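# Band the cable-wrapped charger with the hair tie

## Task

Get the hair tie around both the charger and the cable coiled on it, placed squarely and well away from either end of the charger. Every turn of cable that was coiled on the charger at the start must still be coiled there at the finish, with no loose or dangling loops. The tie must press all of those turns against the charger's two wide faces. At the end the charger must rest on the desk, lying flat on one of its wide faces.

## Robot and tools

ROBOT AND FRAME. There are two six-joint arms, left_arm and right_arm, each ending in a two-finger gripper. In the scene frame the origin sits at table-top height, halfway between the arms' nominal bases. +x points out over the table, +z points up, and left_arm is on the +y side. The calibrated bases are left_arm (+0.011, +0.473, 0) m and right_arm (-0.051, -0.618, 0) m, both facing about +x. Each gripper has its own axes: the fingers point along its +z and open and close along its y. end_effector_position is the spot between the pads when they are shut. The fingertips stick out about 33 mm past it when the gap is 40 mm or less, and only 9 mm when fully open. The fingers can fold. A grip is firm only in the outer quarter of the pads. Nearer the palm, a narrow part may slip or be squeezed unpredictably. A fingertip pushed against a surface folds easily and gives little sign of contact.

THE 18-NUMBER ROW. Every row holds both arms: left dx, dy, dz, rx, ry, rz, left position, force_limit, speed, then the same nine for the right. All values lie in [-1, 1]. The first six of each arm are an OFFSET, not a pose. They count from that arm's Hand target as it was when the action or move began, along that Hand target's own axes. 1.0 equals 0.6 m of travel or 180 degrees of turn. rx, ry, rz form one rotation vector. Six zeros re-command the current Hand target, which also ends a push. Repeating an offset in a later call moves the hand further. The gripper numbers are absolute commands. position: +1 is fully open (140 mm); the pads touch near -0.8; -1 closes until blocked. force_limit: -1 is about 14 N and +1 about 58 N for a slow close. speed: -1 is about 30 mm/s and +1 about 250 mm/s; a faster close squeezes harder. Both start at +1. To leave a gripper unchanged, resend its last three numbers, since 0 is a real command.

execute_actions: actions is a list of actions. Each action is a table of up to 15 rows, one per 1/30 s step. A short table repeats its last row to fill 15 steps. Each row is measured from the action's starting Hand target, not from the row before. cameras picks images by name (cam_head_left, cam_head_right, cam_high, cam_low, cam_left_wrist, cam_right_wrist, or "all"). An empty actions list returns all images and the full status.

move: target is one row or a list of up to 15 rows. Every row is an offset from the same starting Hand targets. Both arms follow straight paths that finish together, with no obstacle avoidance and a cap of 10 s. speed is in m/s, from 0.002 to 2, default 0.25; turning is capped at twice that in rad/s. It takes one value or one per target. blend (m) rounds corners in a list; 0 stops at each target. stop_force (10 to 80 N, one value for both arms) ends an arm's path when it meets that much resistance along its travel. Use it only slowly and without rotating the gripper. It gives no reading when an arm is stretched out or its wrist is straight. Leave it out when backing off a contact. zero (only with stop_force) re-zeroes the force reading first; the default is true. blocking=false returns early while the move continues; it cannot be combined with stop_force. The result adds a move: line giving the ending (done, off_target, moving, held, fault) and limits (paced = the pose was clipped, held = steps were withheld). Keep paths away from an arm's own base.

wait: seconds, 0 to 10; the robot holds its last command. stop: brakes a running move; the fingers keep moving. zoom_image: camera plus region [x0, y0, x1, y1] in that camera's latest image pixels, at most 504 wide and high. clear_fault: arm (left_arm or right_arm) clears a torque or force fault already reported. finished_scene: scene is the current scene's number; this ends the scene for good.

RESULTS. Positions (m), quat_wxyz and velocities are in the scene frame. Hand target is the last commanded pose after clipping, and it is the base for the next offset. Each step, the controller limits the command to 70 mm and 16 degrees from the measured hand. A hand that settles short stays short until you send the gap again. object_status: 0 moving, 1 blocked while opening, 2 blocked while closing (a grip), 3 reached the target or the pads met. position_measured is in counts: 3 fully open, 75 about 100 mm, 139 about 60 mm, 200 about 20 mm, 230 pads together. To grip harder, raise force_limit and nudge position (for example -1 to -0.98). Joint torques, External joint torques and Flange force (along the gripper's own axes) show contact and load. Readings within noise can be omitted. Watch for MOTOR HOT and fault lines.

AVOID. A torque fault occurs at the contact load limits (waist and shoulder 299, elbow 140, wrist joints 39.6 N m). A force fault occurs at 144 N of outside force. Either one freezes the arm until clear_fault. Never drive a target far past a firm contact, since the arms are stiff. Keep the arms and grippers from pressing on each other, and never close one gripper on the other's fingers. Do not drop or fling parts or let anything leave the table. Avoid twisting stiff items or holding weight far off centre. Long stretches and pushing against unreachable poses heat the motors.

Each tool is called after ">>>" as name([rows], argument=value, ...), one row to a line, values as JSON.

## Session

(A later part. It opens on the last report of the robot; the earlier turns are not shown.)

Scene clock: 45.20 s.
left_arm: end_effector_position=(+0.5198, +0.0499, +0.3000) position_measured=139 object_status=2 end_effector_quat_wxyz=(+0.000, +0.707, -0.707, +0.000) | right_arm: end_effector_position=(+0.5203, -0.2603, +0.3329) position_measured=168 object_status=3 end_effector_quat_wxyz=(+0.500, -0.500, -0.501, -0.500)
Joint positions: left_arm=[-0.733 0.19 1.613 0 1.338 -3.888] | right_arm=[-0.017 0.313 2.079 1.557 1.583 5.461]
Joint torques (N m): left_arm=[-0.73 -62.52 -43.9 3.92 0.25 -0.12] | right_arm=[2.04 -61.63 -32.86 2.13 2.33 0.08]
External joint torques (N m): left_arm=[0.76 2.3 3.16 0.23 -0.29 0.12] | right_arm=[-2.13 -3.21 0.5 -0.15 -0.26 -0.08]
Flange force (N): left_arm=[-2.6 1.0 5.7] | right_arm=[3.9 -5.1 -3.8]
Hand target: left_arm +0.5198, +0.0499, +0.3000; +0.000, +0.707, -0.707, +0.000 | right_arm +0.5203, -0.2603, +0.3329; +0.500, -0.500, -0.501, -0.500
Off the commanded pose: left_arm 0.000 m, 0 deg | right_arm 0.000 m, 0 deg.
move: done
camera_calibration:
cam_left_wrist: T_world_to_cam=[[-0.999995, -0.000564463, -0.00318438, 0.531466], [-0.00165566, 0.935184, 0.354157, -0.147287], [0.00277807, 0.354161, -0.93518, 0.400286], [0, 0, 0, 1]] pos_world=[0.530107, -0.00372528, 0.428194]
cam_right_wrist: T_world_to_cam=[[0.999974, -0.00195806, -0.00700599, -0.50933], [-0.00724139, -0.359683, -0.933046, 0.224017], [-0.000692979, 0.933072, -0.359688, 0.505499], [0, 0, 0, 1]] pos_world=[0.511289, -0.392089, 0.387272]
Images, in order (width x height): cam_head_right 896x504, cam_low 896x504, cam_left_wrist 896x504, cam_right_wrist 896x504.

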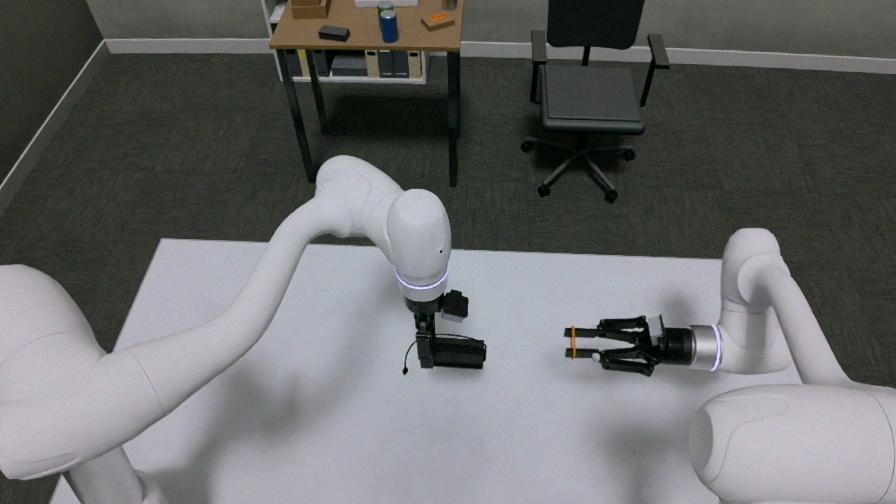

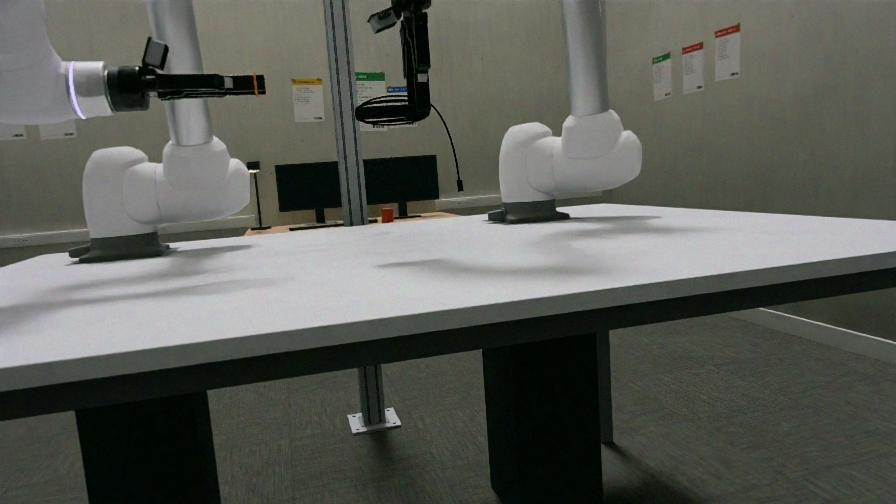

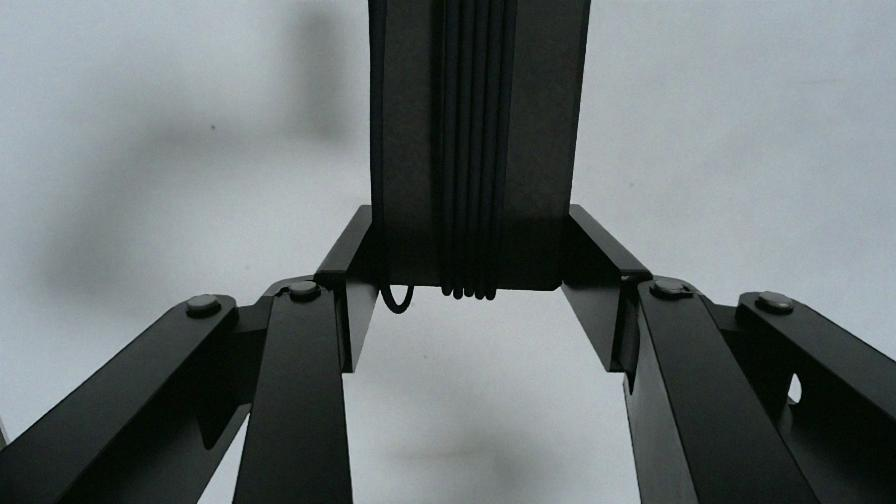

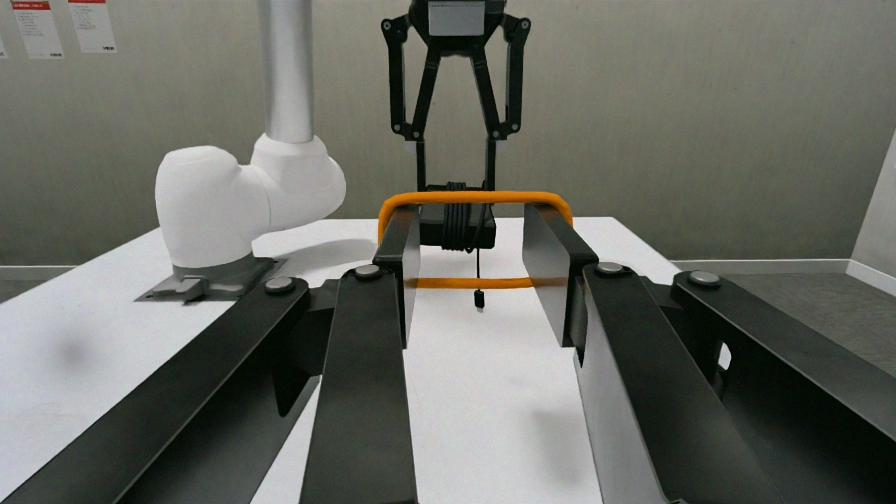

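>>> move(target=[0,0,0,0,0,0,-1,1,-1,-0.0998,0,0.2256,0,0,0,0.0425,1,-0.5], speed=0.15, cameras=["cam_left_wrist","cam_low","cam_right_wrist","cam_head_right"])

>>> zoom_image(camera="cam_right_wrist", region=[300, 120, 640, 380])

>>> zoom_image(camera="cam_low", region=[220, 30, 480, 210])

>>> zoom_image(camera="cam_head_right", region=[380, 290, 640, 420])

Scene clock: 47.33 s.
left_arm: end_effector_position=(+0.5198, +0.0499, +0.3000) position_measured=139 object_status=2 end_effector_quat_wxyz=(+0.000, +0.707, -0.707, +0.000) | right_arm: end_effector_position=(+0.5201, -0.1250, +0.2729) position_measured=124 object_status=3 end_effector_quat_wxyz=(+0.500, -0.500, -0.501, -0.500)
Joint positions: left_arm=[-0.733 0.19 1.613 0 1.338 -3.887] | right_arm=[0.215 0.423 2.068 1.741 1.441 5.352]
Joint torques (N m): left_arm=[-1.51 -62.27 -43.74 3.9 0.29 -0.04] | right_arm=[2.16 -70.64 -30.54 1.51 2.68 0.03]
External joint torques (N m): left_arm=[1.46 2.42 3.12 0.24 -0.34 0.04] | right_arm=[-2.35 -3.07 0.47 -0.27 -0.41 -0.03]
Flange force (N): left_arm=[-3.1 0.2 5.8] | right_arm=[4.4 -3.3 -5.0]
Hand target: left_arm +0.5198, +0.0499, +0.3000; +0.000, +0.707, -0.707, +0.000 | right_arm +0.5201, -0.1250, +0.2729; +0.500, -0.500, -0.501, -0.500
Off the commanded pose: left_arm 0.000 m, 0 deg | right_arm 0.000 m, 0 deg.
move: done
camera_calibration:
cam_left_wrist: T_world_to_cam=[[-0.999995, -0.000564703, -0.00318446, 0.531466], [-0.00165591, 0.935184, 0.354157, -0.147287], [0.00277807, 0.354161, -0.93518, 0.400286], [0, 0, 0, 1]] pos_world=[0.530107, -0.00372528, 0.428194]
cam_right_wrist: T_world_to_cam=[[0.999974, -0.00205159, -0.00697061, -0.509321], [-0.00724202, -0.359683, -0.933047, 0.216662], [-0.000592979, 0.933072, -0.359688, 0.357715], [0, 0, 0, 1]] pos_world=[0.511088, -0.256889, 0.327272]
Images, in order (width x height): cam_head_right 896x504, cam_low 896x504, cam_left_wrist 896x504, cam_right_wrist 896x504.

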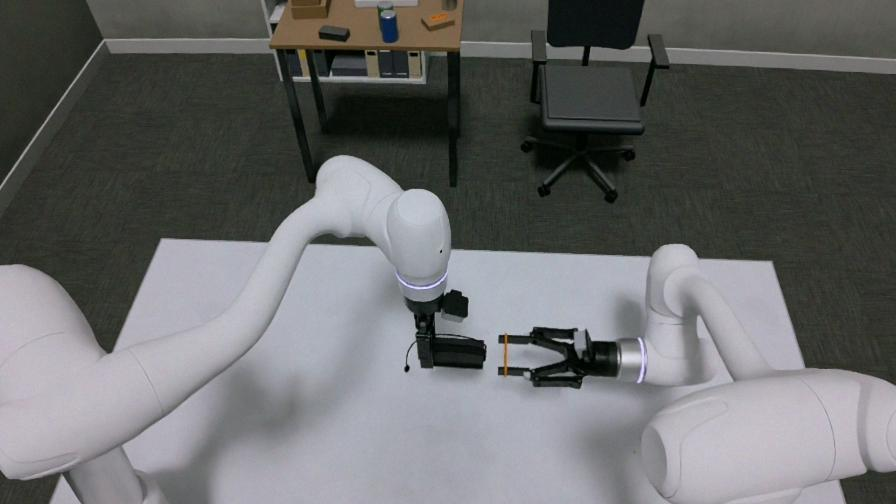

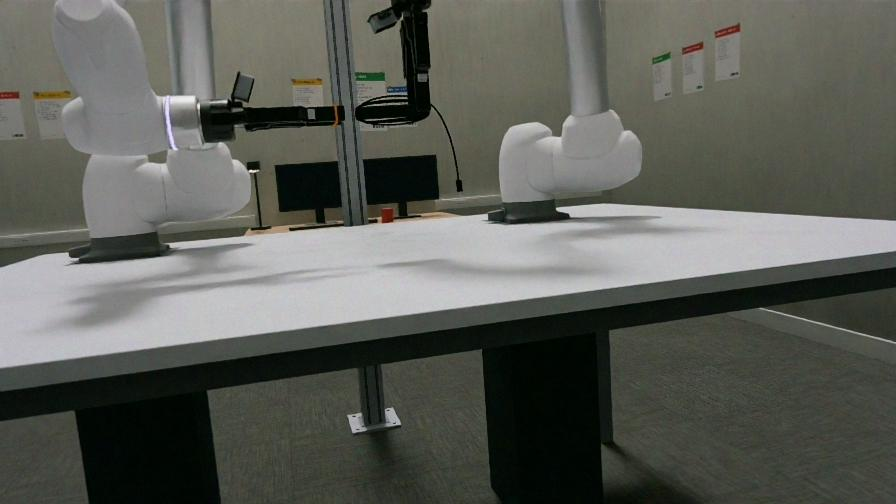

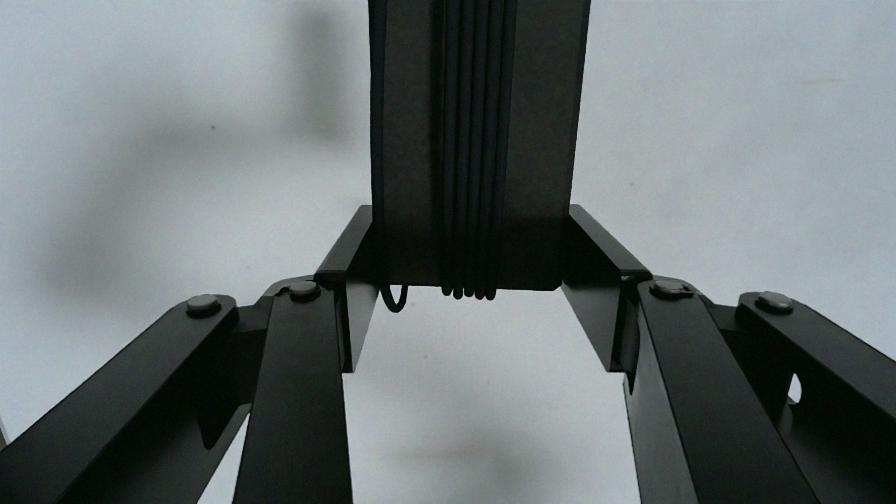

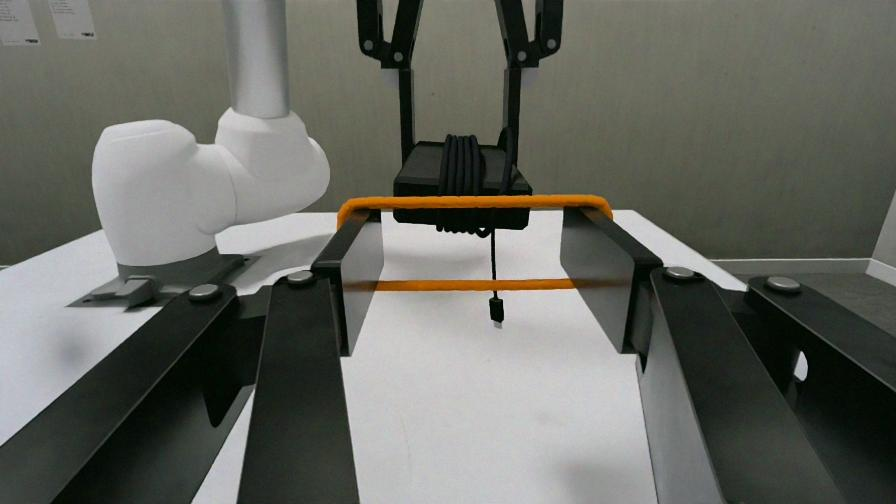

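Scaled by 1.482 from the camera's 896x504 image, which has a finer 1280x720 frame.

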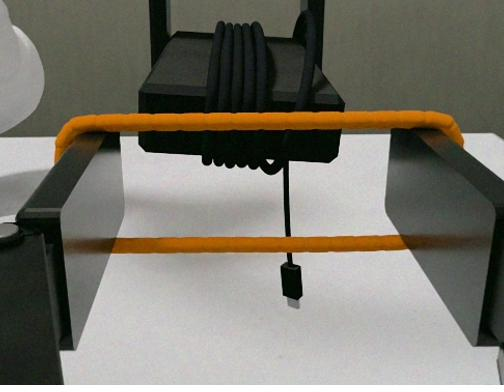

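Scaled by 1.938 from the camera's 896x504 image, which has a finer 1280x720 frame.

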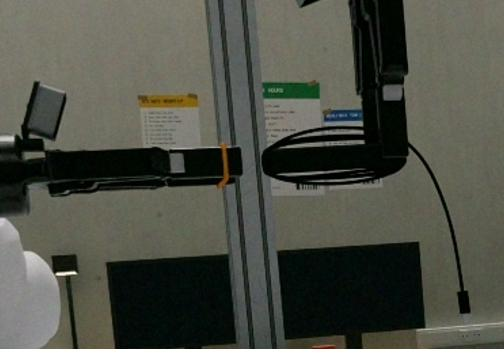

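Scaled by 1.938 from the camera's 896x504 image, which has a finer 1280x720 frame.

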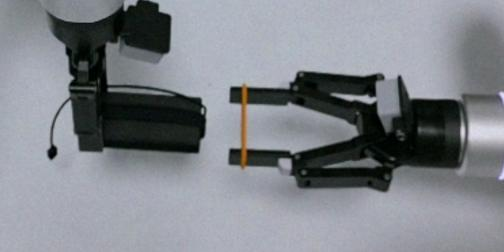

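>>> move(target=[0,0,0,0,0,0,-1,1,-1,0.001,-0.0035,0.0917,0,0,0,0.0425,1,-0.5], speed=0.04, cameras=["cam_low","cam_right_wrist","cam_head_right"])

>>> zoom_image(camera="cam_right_wrist", region=[300, 120, 640, 380])

>>> zoom_image(camera="cam_low", region=[220, 30, 480, 210])

>>> zoom_image(camera="cam_head_right", region=[380, 290, 640, 420])

Scene clock: 49.83 s.
left_arm: end_effector_position=(+0.5198, +0.0499, +0.3000) position_measured=139 object_status=2 end_effector_quat_wxyz=(+0.000, +0.707, -0.707, +0.000) | right_arm: end_effector_position=(+0.5179, -0.0700, +0.2734) position_measured=124 object_status=3 end_effector_quat_wxyz=(+0.500, -0.500, -0.501, -0.500)
Joint positions: left_arm=[-0.733 0.19 1.613 0 1.338 -3.887] | right_arm=[0.305 0.439 2.038 1.811 1.385 5.354]
Joint torques (N m): left_arm=[-1.4 -62.71 -45.09 3.43 -0.3 0.04] | right_arm=[2.23 -71.99 -31.01 1.02 2.47 0.09]
External joint torques (N m): left_arm=[1.34 2.7 4.37 0.71 0.26 -0.04] | right_arm=[-2.46 -3.86 0.25 0.01 -0.21 -0.09]
Flange force (N): left_arm=[-4.0 1.8 6.6] | right_arm=[5.3 -3.4 -5.3]
Hand target: left_arm +0.5198, +0.0499, +0.3000; +0.000, +0.707, -0.707, +0.000 | right_arm +0.5179, -0.0699, +0.2734; +0.500, -0.500, -0.501, -0.500
Off the commanded pose: left_arm 0.000 m, 0 deg | right_arm 0.000 m, 0 deg.
move: done
camera_calibration:
cam_right_wrist: T_world_to_cam=[[0.999973, -0.00199344, -0.00709951, -0.50695], [-0.00734138, -0.359683, -0.933046, 0.236945], [-0.000693608, 0.933072, -0.359688, 0.306626], [0, 0, 0, 1]] pos_world=[0.508889, -0.201889, 0.327772]
Images, in order (width x height): cam_head_right 896x504, cam_low 896x504, cam_right_wrist 896x504.

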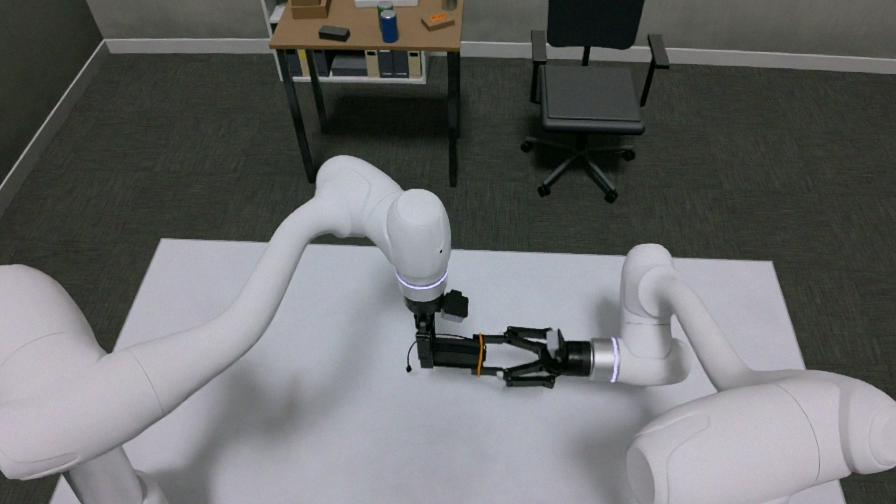

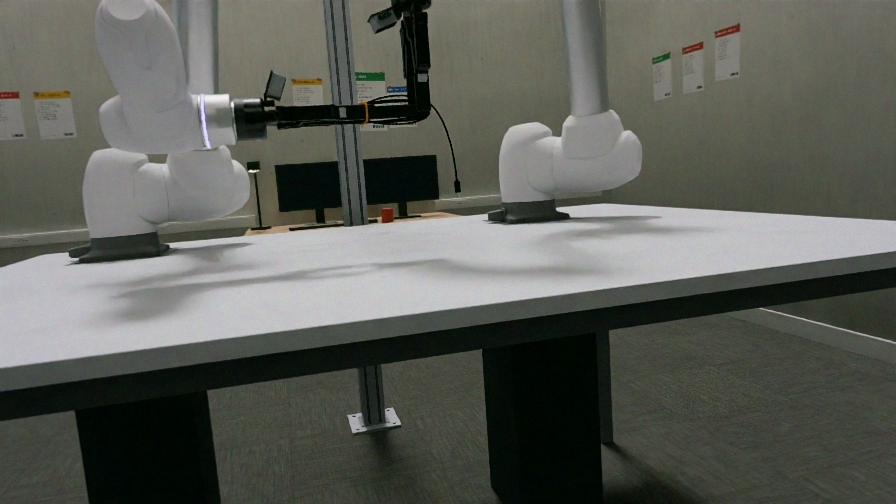

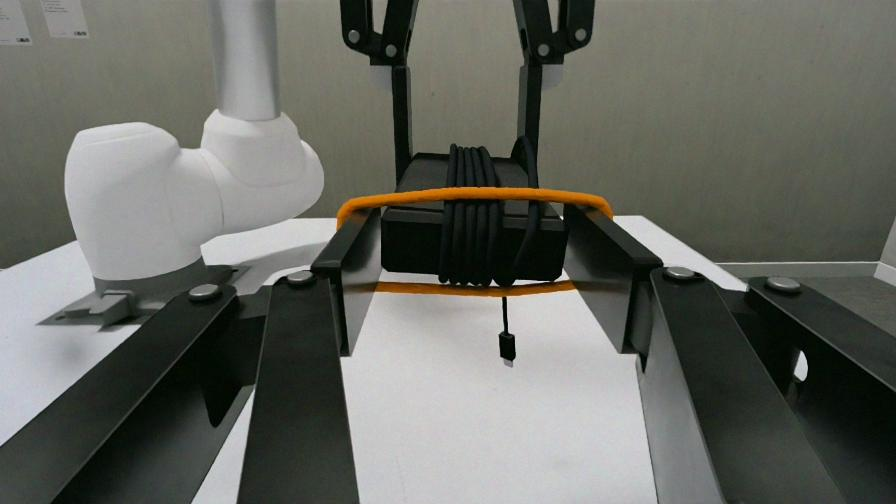

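Scaled by 1.482 from the camera's 896x504 image, which has a finer 1280x720 frame.

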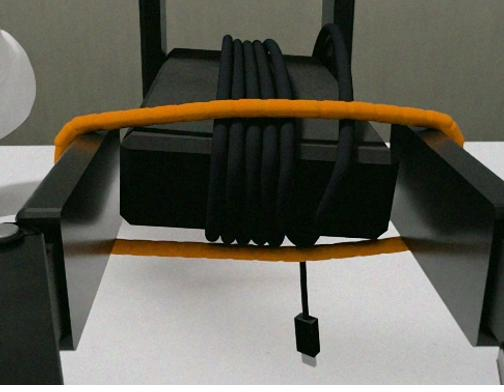

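Scaled by 1.938 from the camera's 896x504 image, which has a finer 1280x720 frame.

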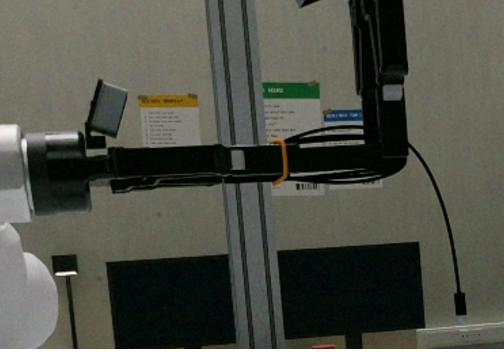

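Scaled by 1.938 from the camera's 896x504 image, which has a finer 1280x720 frame.

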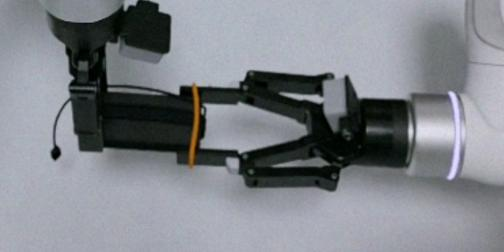

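>>> move(target=[0,0,0,0,0,0,-1,1,-1,0,-0.0025,0.0625,0,0,0,0.0425,1,-0.5], speed=0.035, cameras=["cam_low","cam_right_wrist","cam_head_right"])

>>> zoom_image(camera="cam_right_wrist", region=[300, 120, 640, 380])

>>> zoom_image(camera="cam_low", region=[220, 30, 480, 210])

>>> zoom_image(camera="cam_head_right", region=[380, 290, 640, 420])

Scene clock: 51.70 s.
left_arm: end_effector_position=(+0.5198, +0.0499, +0.3000) position_measured=139 object_status=2 end_effector_quat_wxyz=(+0.000, +0.707, -0.707, +0.000) | right_arm: end_effector_position=(+0.5163, -0.0325, +0.2734) position_measured=124 object_status=3 end_effector_quat_wxyz=(+0.500, -0.500, -0.501, -0.500)
Joint positions: left_arm=[-0.733 0.19 1.613 0 1.338 -3.887] | right_arm=[0.363 0.453 2.013 1.857 1.347 5.355]
Joint torques (N m): left_arm=[-1.01 -62.76 -44.65 3.62 0.01 -0.02] | right_arm=[2.72 -73.06 -31.11 1.01 2.32 0.05]
External joint torques (N m): left_arm=[0.94 2.5 3.88 0.53 -0.05 0.02] | right_arm=[-2.84 -4.64 -0.18 -0.12 -0.05 -0.05]
Flange force (N): left_arm=[-3.3 1.7 6.4] | right_arm=[6.5 -2.8 -6.3]
Hand target: left_arm +0.5198, +0.0499, +0.3000; +0.000, +0.707, -0.707, +0.000 | right_arm +0.5163, -0.0324, +0.2734; +0.500, -0.500, -0.501, -0.500
Off the commanded pose: left_arm 0.000 m, 0 deg | right_arm 0.000 m, 0 deg.
move: done
camera_calibration:
cam_right_wrist: T_world_to_cam=[[0.999973, -0.00199344, -0.00709951, -0.505275], [-0.00734138, -0.359683, -0.933046, 0.250458], [-0.000693608, 0.933072, -0.359688, 0.271541], [0, 0, 0, 1]] pos_world=[0.507289, -0.164289, 0.327772]
Images, in order (width x height): cam_head_right 896x504, cam_low 896x504, cam_right_wrist 896x504.

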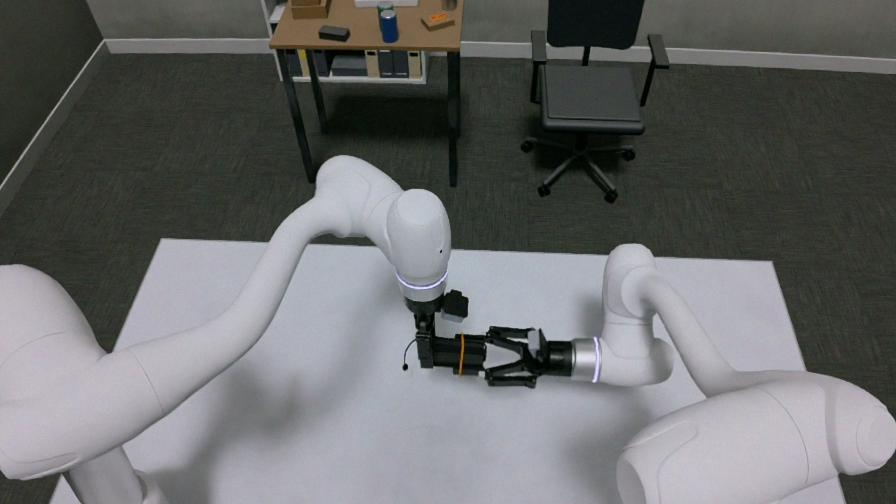

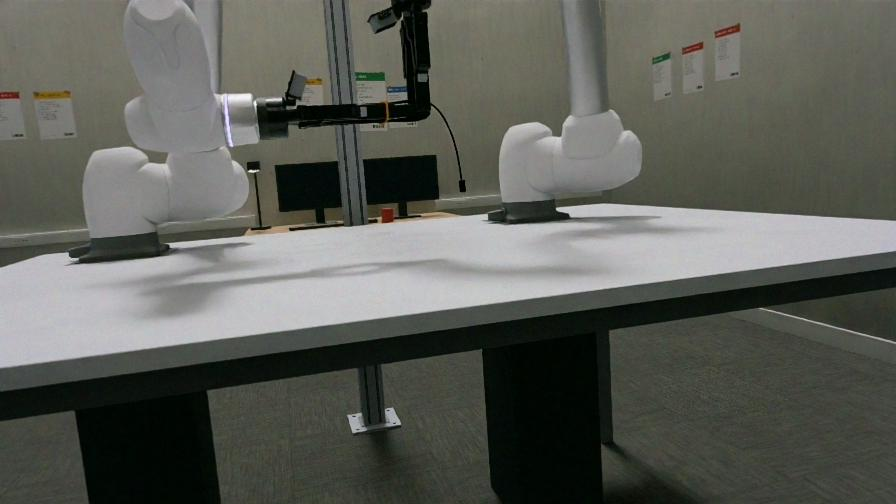

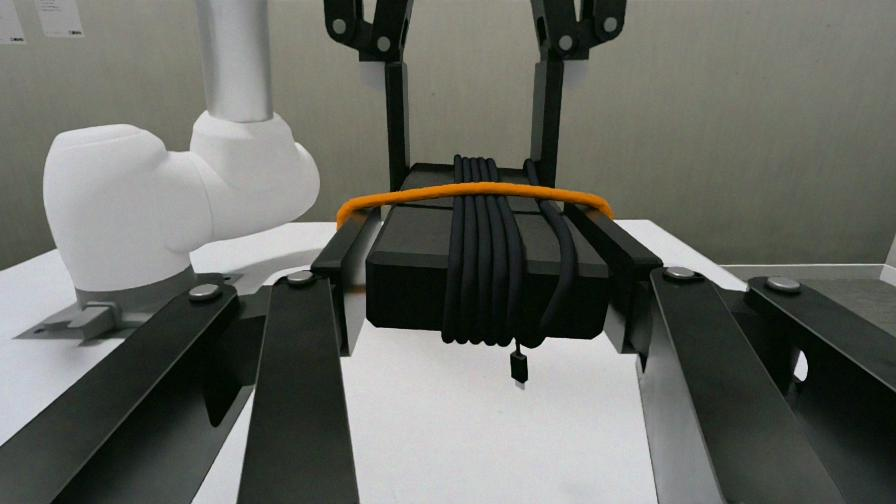

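Scaled by 1.482 from the camera's 896x504 image, which has a finer 1280x720 frame.

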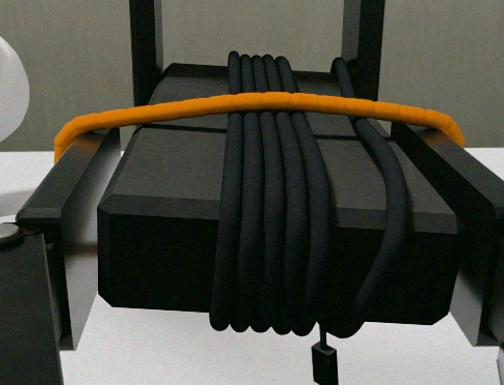

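Scaled by 1.938 from the camera's 896x504 image, which has a finer 1280x720 frame.

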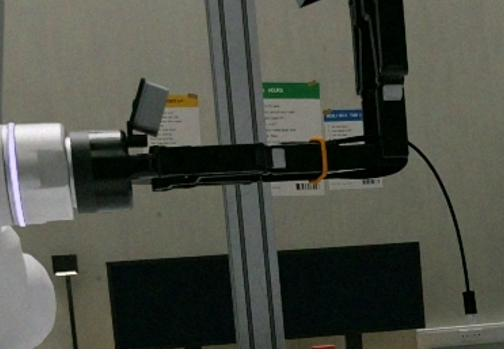

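Scaled by 1.938 from the camera's 896x504 image, which has a finer 1280x720 frame.

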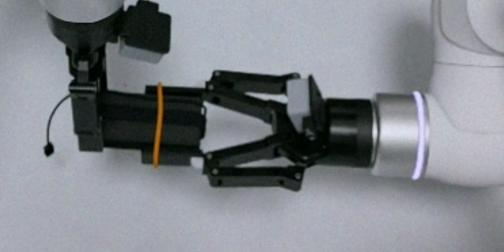

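>>> move([
  [0,0,0,0,0,0,-1,1,-1,0,0,0.0133,0,0,0,0.0425,1,-0.5],
  [0,0,0,0,0,0,-1,1,-1,0,0,0.0133,0,0,0,-0.97,-0.2,-1],
], speed=0.035, cameras=["cam_low","cam_right_wrist"])

>>> zoom_image(camera="cam_right_wrist", region=[300, 120, 640, 380])

>>> zoom_image(camera="cam_low", region=[220, 30, 480, 210])

Scene clock: 54.27 s.
left_arm: end_effector_position=(+0.5198, +0.0499, +0.3000) position_measured=139 object_status=2 end_effector_quat_wxyz=(+0.000, +0.707, -0.707, +0.000) | right_arm: end_effector_position=(+0.5164, -0.0244, +0.2734) position_measured=135 object_status=0 end_effector_quat_wxyz=(+0.500, -0.500, -0.501, -0.500)
Joint positions: left_arm=[-0.733 0.19 1.613 0 1.338 -3.887] | right_arm=[0.375 0.457 2.006 1.866 1.339 5.356]
Joint torques (N m): left_arm=[3.51 -59.91 -54.73 6.51 -7.52 -0.15] | right_arm=[20.62 -75.81 -24.41 -6.17 7.53 -0.23]
External joint torques (N m): left_arm=[-3.46 -0.39 13.98 -2.35 7.48 0.15] | right_arm=[-20.73 -2.32 -6.92 7.03 -5.27 0.23]
Flange force (N): left_arm=[-12.2 22.5 6.1] | right_arm=[6.2 17.2 -12.9]
Hand target: left_arm +0.5198, +0.0499, +0.3000; +0.000, +0.707, -0.707, +0.000 | right_arm +0.5163, -0.0245, +0.2734; +0.500, -0.500, -0.501, -0.500
Off the commanded pose: left_arm 0.000 m, 0 deg | right_arm 0.000 m, 0 deg.
move: done
camera_calibration:
cam_right_wrist: T_world_to_cam=[[0.999973, -0.00227499, -0.00699374, -0.505438], [-0.00734392, -0.359769, -0.933013, 0.253313], [-0.000393536, 0.933039, -0.359776, 0.263948], [0, 0, 0, 1]] pos_world=[0.507389, -0.156289, 0.327771]
Images, in order (width x height): cam_low 896x504, cam_right_wrist 896x504.

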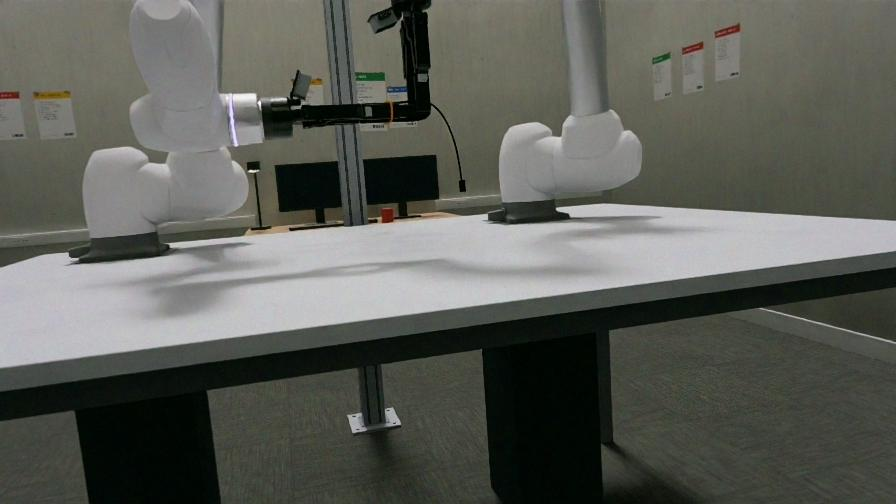

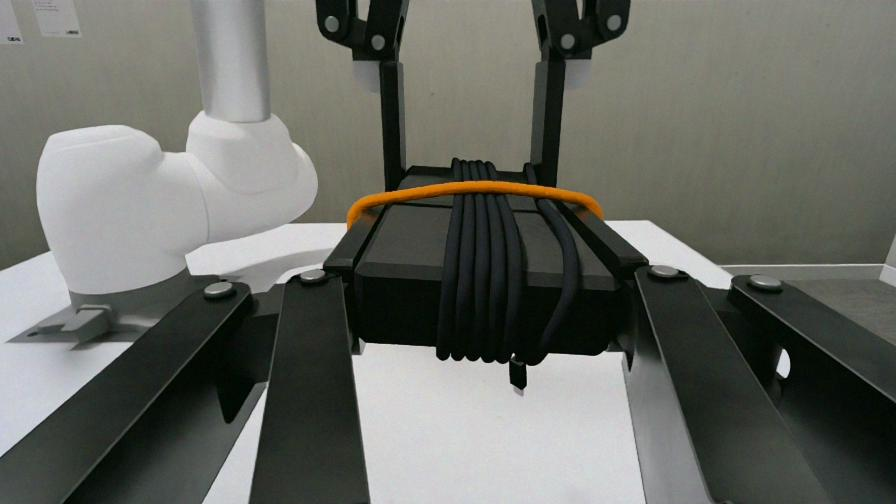

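Scaled by 1.482 from the camera's 896x504 image, which has a finer 1280x720 frame.

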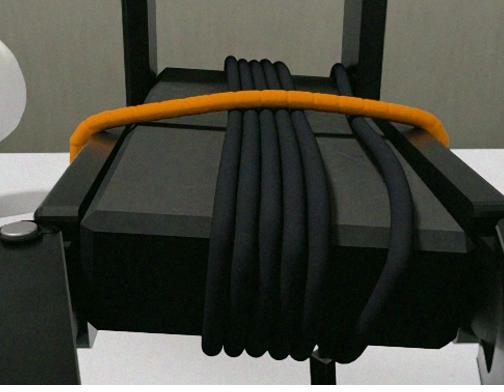

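Scaled by 1.938 from the camera's 896x504 image, which has a finer 1280x720 frame.

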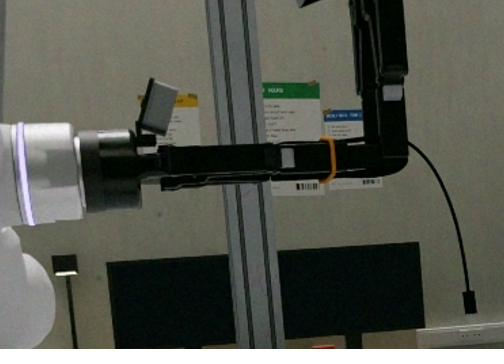

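>>> move(target=[0,0,0,0,0,0,-1,1,-1,0,0.0025,0,0,0,0,-0.97,-0.2,-1], speed=0.02)

Scene clock: 55.20 s.
left_arm: end_effector_position=(+0.5199, +0.0499, +0.3000) position_measured=139 object_status=2 end_effector_quat_wxyz=(+0.000, +0.707, -0.707, +0.000) | right_arm: end_effector_position=(+0.5177, -0.0244, +0.2734) position_measured=135 object_status=2 end_effector_quat_wxyz=(+0.500, -0.500, -0.501, -0.499)
Joint positions: left_arm=[-0.733 0.19 1.613 0.001 1.338 -3.887] | right_arm=[0.374 0.458 2.004 1.865 1.339 5.357]
Joint torques (N m): left_arm=[-4.39 -61.48 -49.19 2.07 -3.14 0.43] | right_arm=[10.45 -73.81 -31.55 -0.82 3.37 -0.05]
External joint torques (N m): left_arm=[4.31 1.37 8.5 2.06 3.1 -0.43] | right_arm=[-10.51 -4.33 0.24 1.68 -1.11 0.05]
Flange force (N): left_arm=[-12.7 6.1 6.8] | right_arm=[5.9 0.1 -14.8]
Hand target: left_arm +0.5198, +0.0499, +0.3000; +0.000, +0.707, -0.707, +0.000 | right_arm +0.5178, -0.0245, +0.2734; +0.500, -0.500, -0.501, -0.500
Off the commanded pose: left_arm 0.000 m, 0 deg | right_arm 0.000 m, 0 deg.
move: done

>>> execute_actions([
  [[0,0,0,0,0,0,0.2,1,-0.7,0,0,-0.001,0,0,0,-0.97,-0.2,-1]],
  [[0,0,0,0,0,0,0.2,1,-0.7,0,0,0,0,0,0,-0.97,-0.2,-1]],
], cameras=["cam_left_wrist","cam_right_wrist","cam_low"])

>>> zoom_image(camera="cam_low", region=[220, 30, 480, 210])

Scene clock: 57.23 s.
left_arm: end_effector_position=(+0.5198, +0.0499, +0.3000) position_measured=104 object_status=3 end_effector_quat_wxyz=(+0.000, +0.707, -0.707, +0.000) | right_arm: end_effector_position=(+0.5178, -0.0251, +0.2734) position_measured=135 object_status=2 end_effector_quat_wxyz=(+0.500, -0.500, -0.501, -0.500)
Joint positions: left_arm=[-0.733 0.19 1.613 0 1.338 -3.887] | right_arm=[0.373 0.458 2.004 1.865 1.34 5.357]
Joint torques (N m): left_arm=[-0.05 -59.78 -41.82 4.01 0.46 -0.02] | right_arm=[2.07 -76.86 -33.34 1.8 3.6 0.09]
External joint torques (N m): left_arm=[0.06 -0.74 1 0.14 -0.5 0.02] | right_arm=[-2.15 -1.32 2.05 -0.94 -1.34 -0.09]
External joint torques at the end of the 1st action: left_arm=[0.34 -0.55 0.79 0.12 -0.58 -0.03] | right_arm=[-1.62 -1.03 2.28 -0.97 -1.31 -0.05]
Flange force (N): left_arm=[-2.2 2.4 2.0] | right_arm=[1.9 -3.4 -5.2]
Flange force at the end of the 1st action (N): left_arm=[-2.0 1.7 1.9] | right_arm=[1.5 -3.8 -4.6]
Hand target: left_arm +0.5198, +0.0499, +0.3000; +0.000, +0.707, -0.707, +0.000 | right_arm +0.5178, -0.0251, +0.2734; +0.500, -0.500, -0.501, -0.500
Off the commanded pose: left_arm 0.000 m, 0 deg | right_arm 0.000 m, 0 deg.
camera_calibration:
cam_left_wrist: T_world_to_cam=[[-0.999995, -0.000564463, -0.00318438, 0.531466], [-0.00165566, 0.935184, 0.354157, -0.147287], [0.00277807, 0.354161, -0.93518, 0.400286], [0, 0, 0, 1]] pos_world=[0.530107, -0.00372528, 0.428194]
cam_right_wrist: T_world_to_cam=[[0.999973, -0.00199344, -0.00709951, -0.506761], [-0.00734138, -0.359683, -0.933046, 0.25313], [-0.000693608, 0.933072, -0.359688, 0.264638], [0, 0, 0, 1]] pos_world=[0.508789, -0.156889, 0.327772]
Images, in order (width x height): cam_low 896x504, cam_left_wrist 896x504, cam_right_wrist 896x504.

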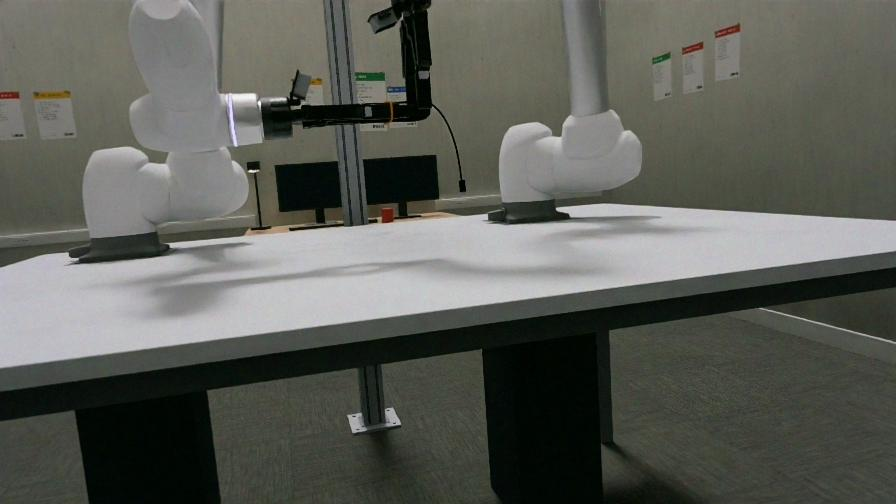

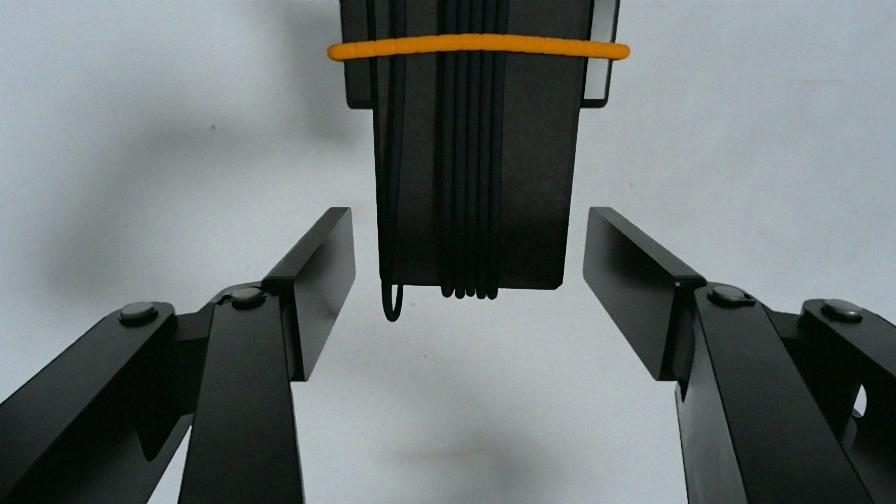

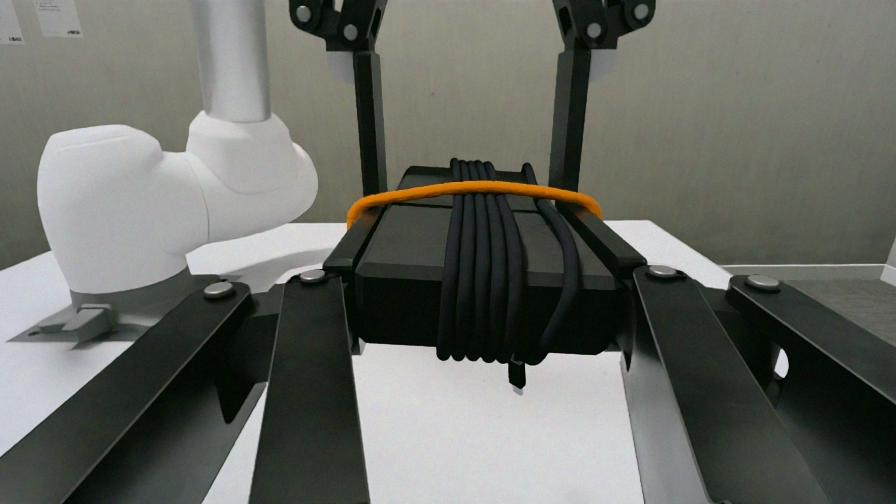

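Scaled by 1.938 from the camera's 896x504 image, which has a finer 1280x720 frame.

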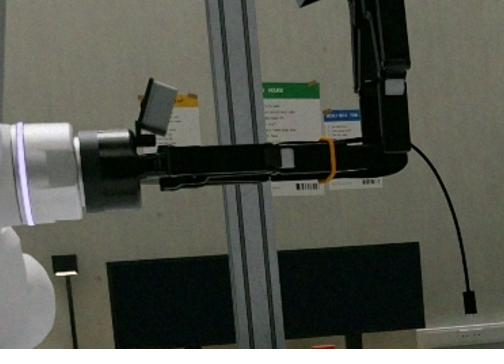

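>>> move([
  [0,0,-0.1833,0,0,0,0.2,1,-0.7,0,0,0,0,0,0,-0.97,-0.2,-1],
  [-0.2833,0.0033,-0.1833,-0.3849,0.3849,-0.3849,0.2,1,-0.7,0,0,0,0,0,0,-0.97,-0.2,-1],
  [-0.2833,0.0033,0.0442,-0.3849,0.3849,-0.3849,0.2,1,-0.7,0,0,0,0,0,0,-0.97,-0.2,-1],
  [-0.2833,0.0033,0.0442,-0.3849,0.3849,-0.3849,-0.15,1,0,0,0,0,0,0,0,-0.97,-0.2,-1],
], speed=[0.25,0.45,0.25,0.25], blend=[0.03,0.03,0.0,0], cameras=["cam_left_wrist","cam_low","cam_head_right"])

>>> zoom_image(camera="cam_left_wrist", region=[320, 80, 640, 320])

>>> zoom_image(camera="cam_low", region=[280, 60, 540, 200])

Scene clock: 62.00 s.
left_arm: end_effector_position=(+0.5179, +0.2199, +0.2735) position_measured=148 object_status=0 end_effector_quat_wxyz=(+0.707, +0.707, +0.000, +0.000) | right_arm: end_effector_position=(+0.5178, -0.0251, +0.2734) position_measured=135 object_status=2 end_effector_quat_wxyz=(+0.500, -0.500, -0.501, -0.500)
Joint positions: left_arm=[0.101 0.332 2.221 -1.498 1.619 -3.727] | right_arm=[0.373 0.458 2.004 1.865 1.34 5.357]
Joint torques (N m): left_arm=[-0.48 -52.7 -19.73 -1.74 2.82 0.02] | right_arm=[1.72 -76.7 -33.54 1.78 3.58 0.03]
External joint torques (N m): left_arm=[0.5 -0.66 0.22 0.38 -0.52 0.02] | right_arm=[-1.77 -1.22 2.26 -0.92 -1.32 -0.03]
Flange force (N): left_arm=[-1.3 0.8 -0.8] | right_arm=[1.8 -3.9 -4.8]
Hand target: left_arm +0.5179, +0.2199, +0.2735; +0.707, +0.707, +0.000, +0.000 | right_arm +0.5178, -0.0251, +0.2734; +0.500, -0.500, -0.501, -0.500
Off the commanded pose: left_arm 0.000 m, 0 deg | right_arm 0.000 m, 0 deg.
move: done
camera_calibration:
cam_left_wrist: T_world_to_cam=[[0.000296884, -0.00245039, 0.999997, -0.262412], [-0.935028, 0.354573, 0.00114644, 0.410794], [-0.354574, -0.935025, -0.00218592, 0.52864], [0, 0, 0, 1]] pos_world=[0.571624, 0.347993, 0.263096]
Images, in order (width x height): cam_head_right 896x504, cam_low 896x504, cam_left_wrist 896x504.

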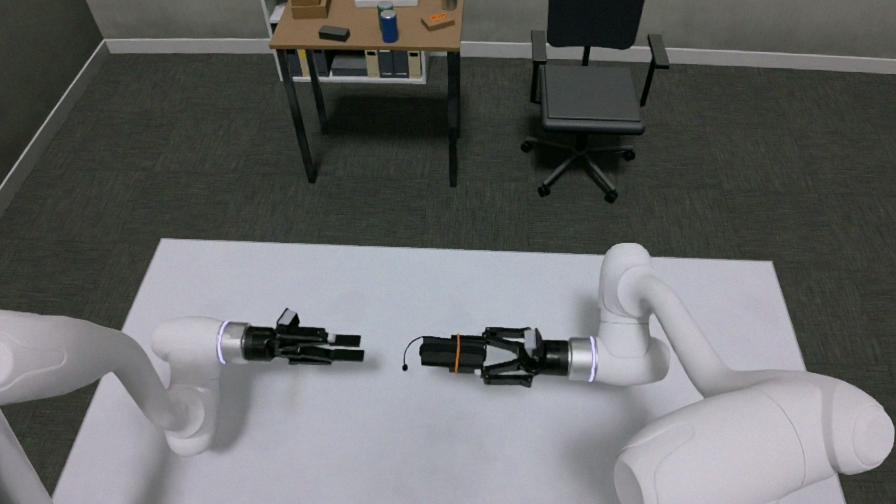

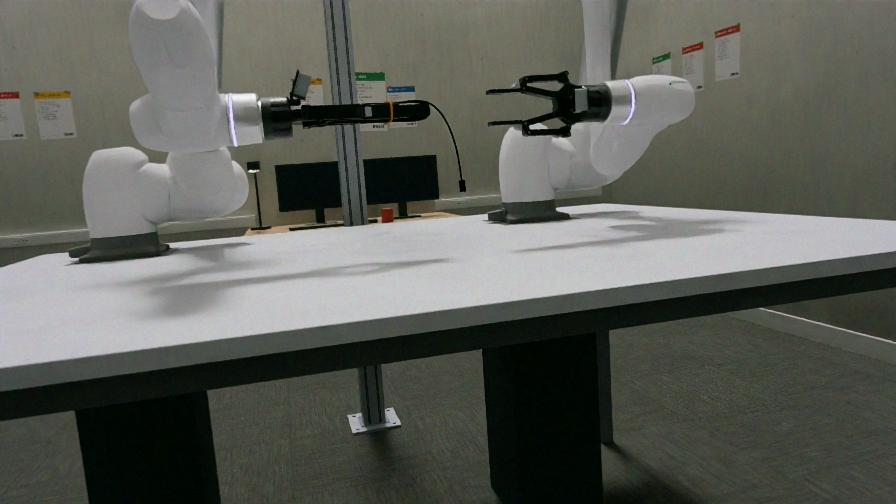

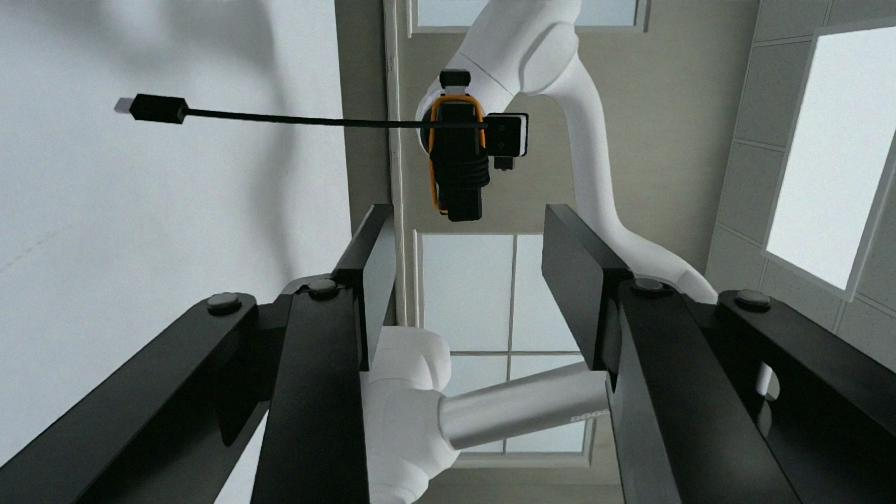

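Scaled by 1.575 from the camera's 896x504 image, which has a finer 1280x720 frame.

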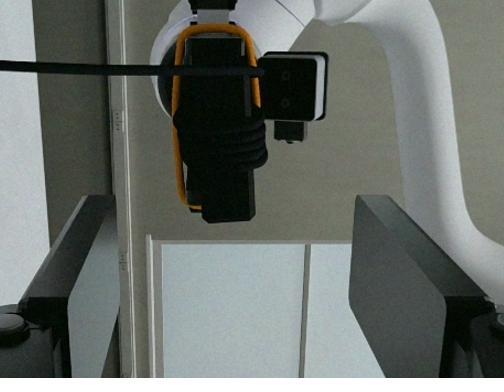

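Scaled by 1.938 from the camera's 896x504 image, which has a finer 1280x720 frame.

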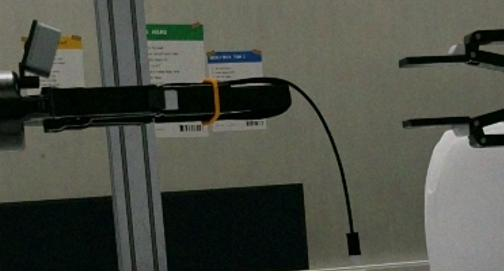

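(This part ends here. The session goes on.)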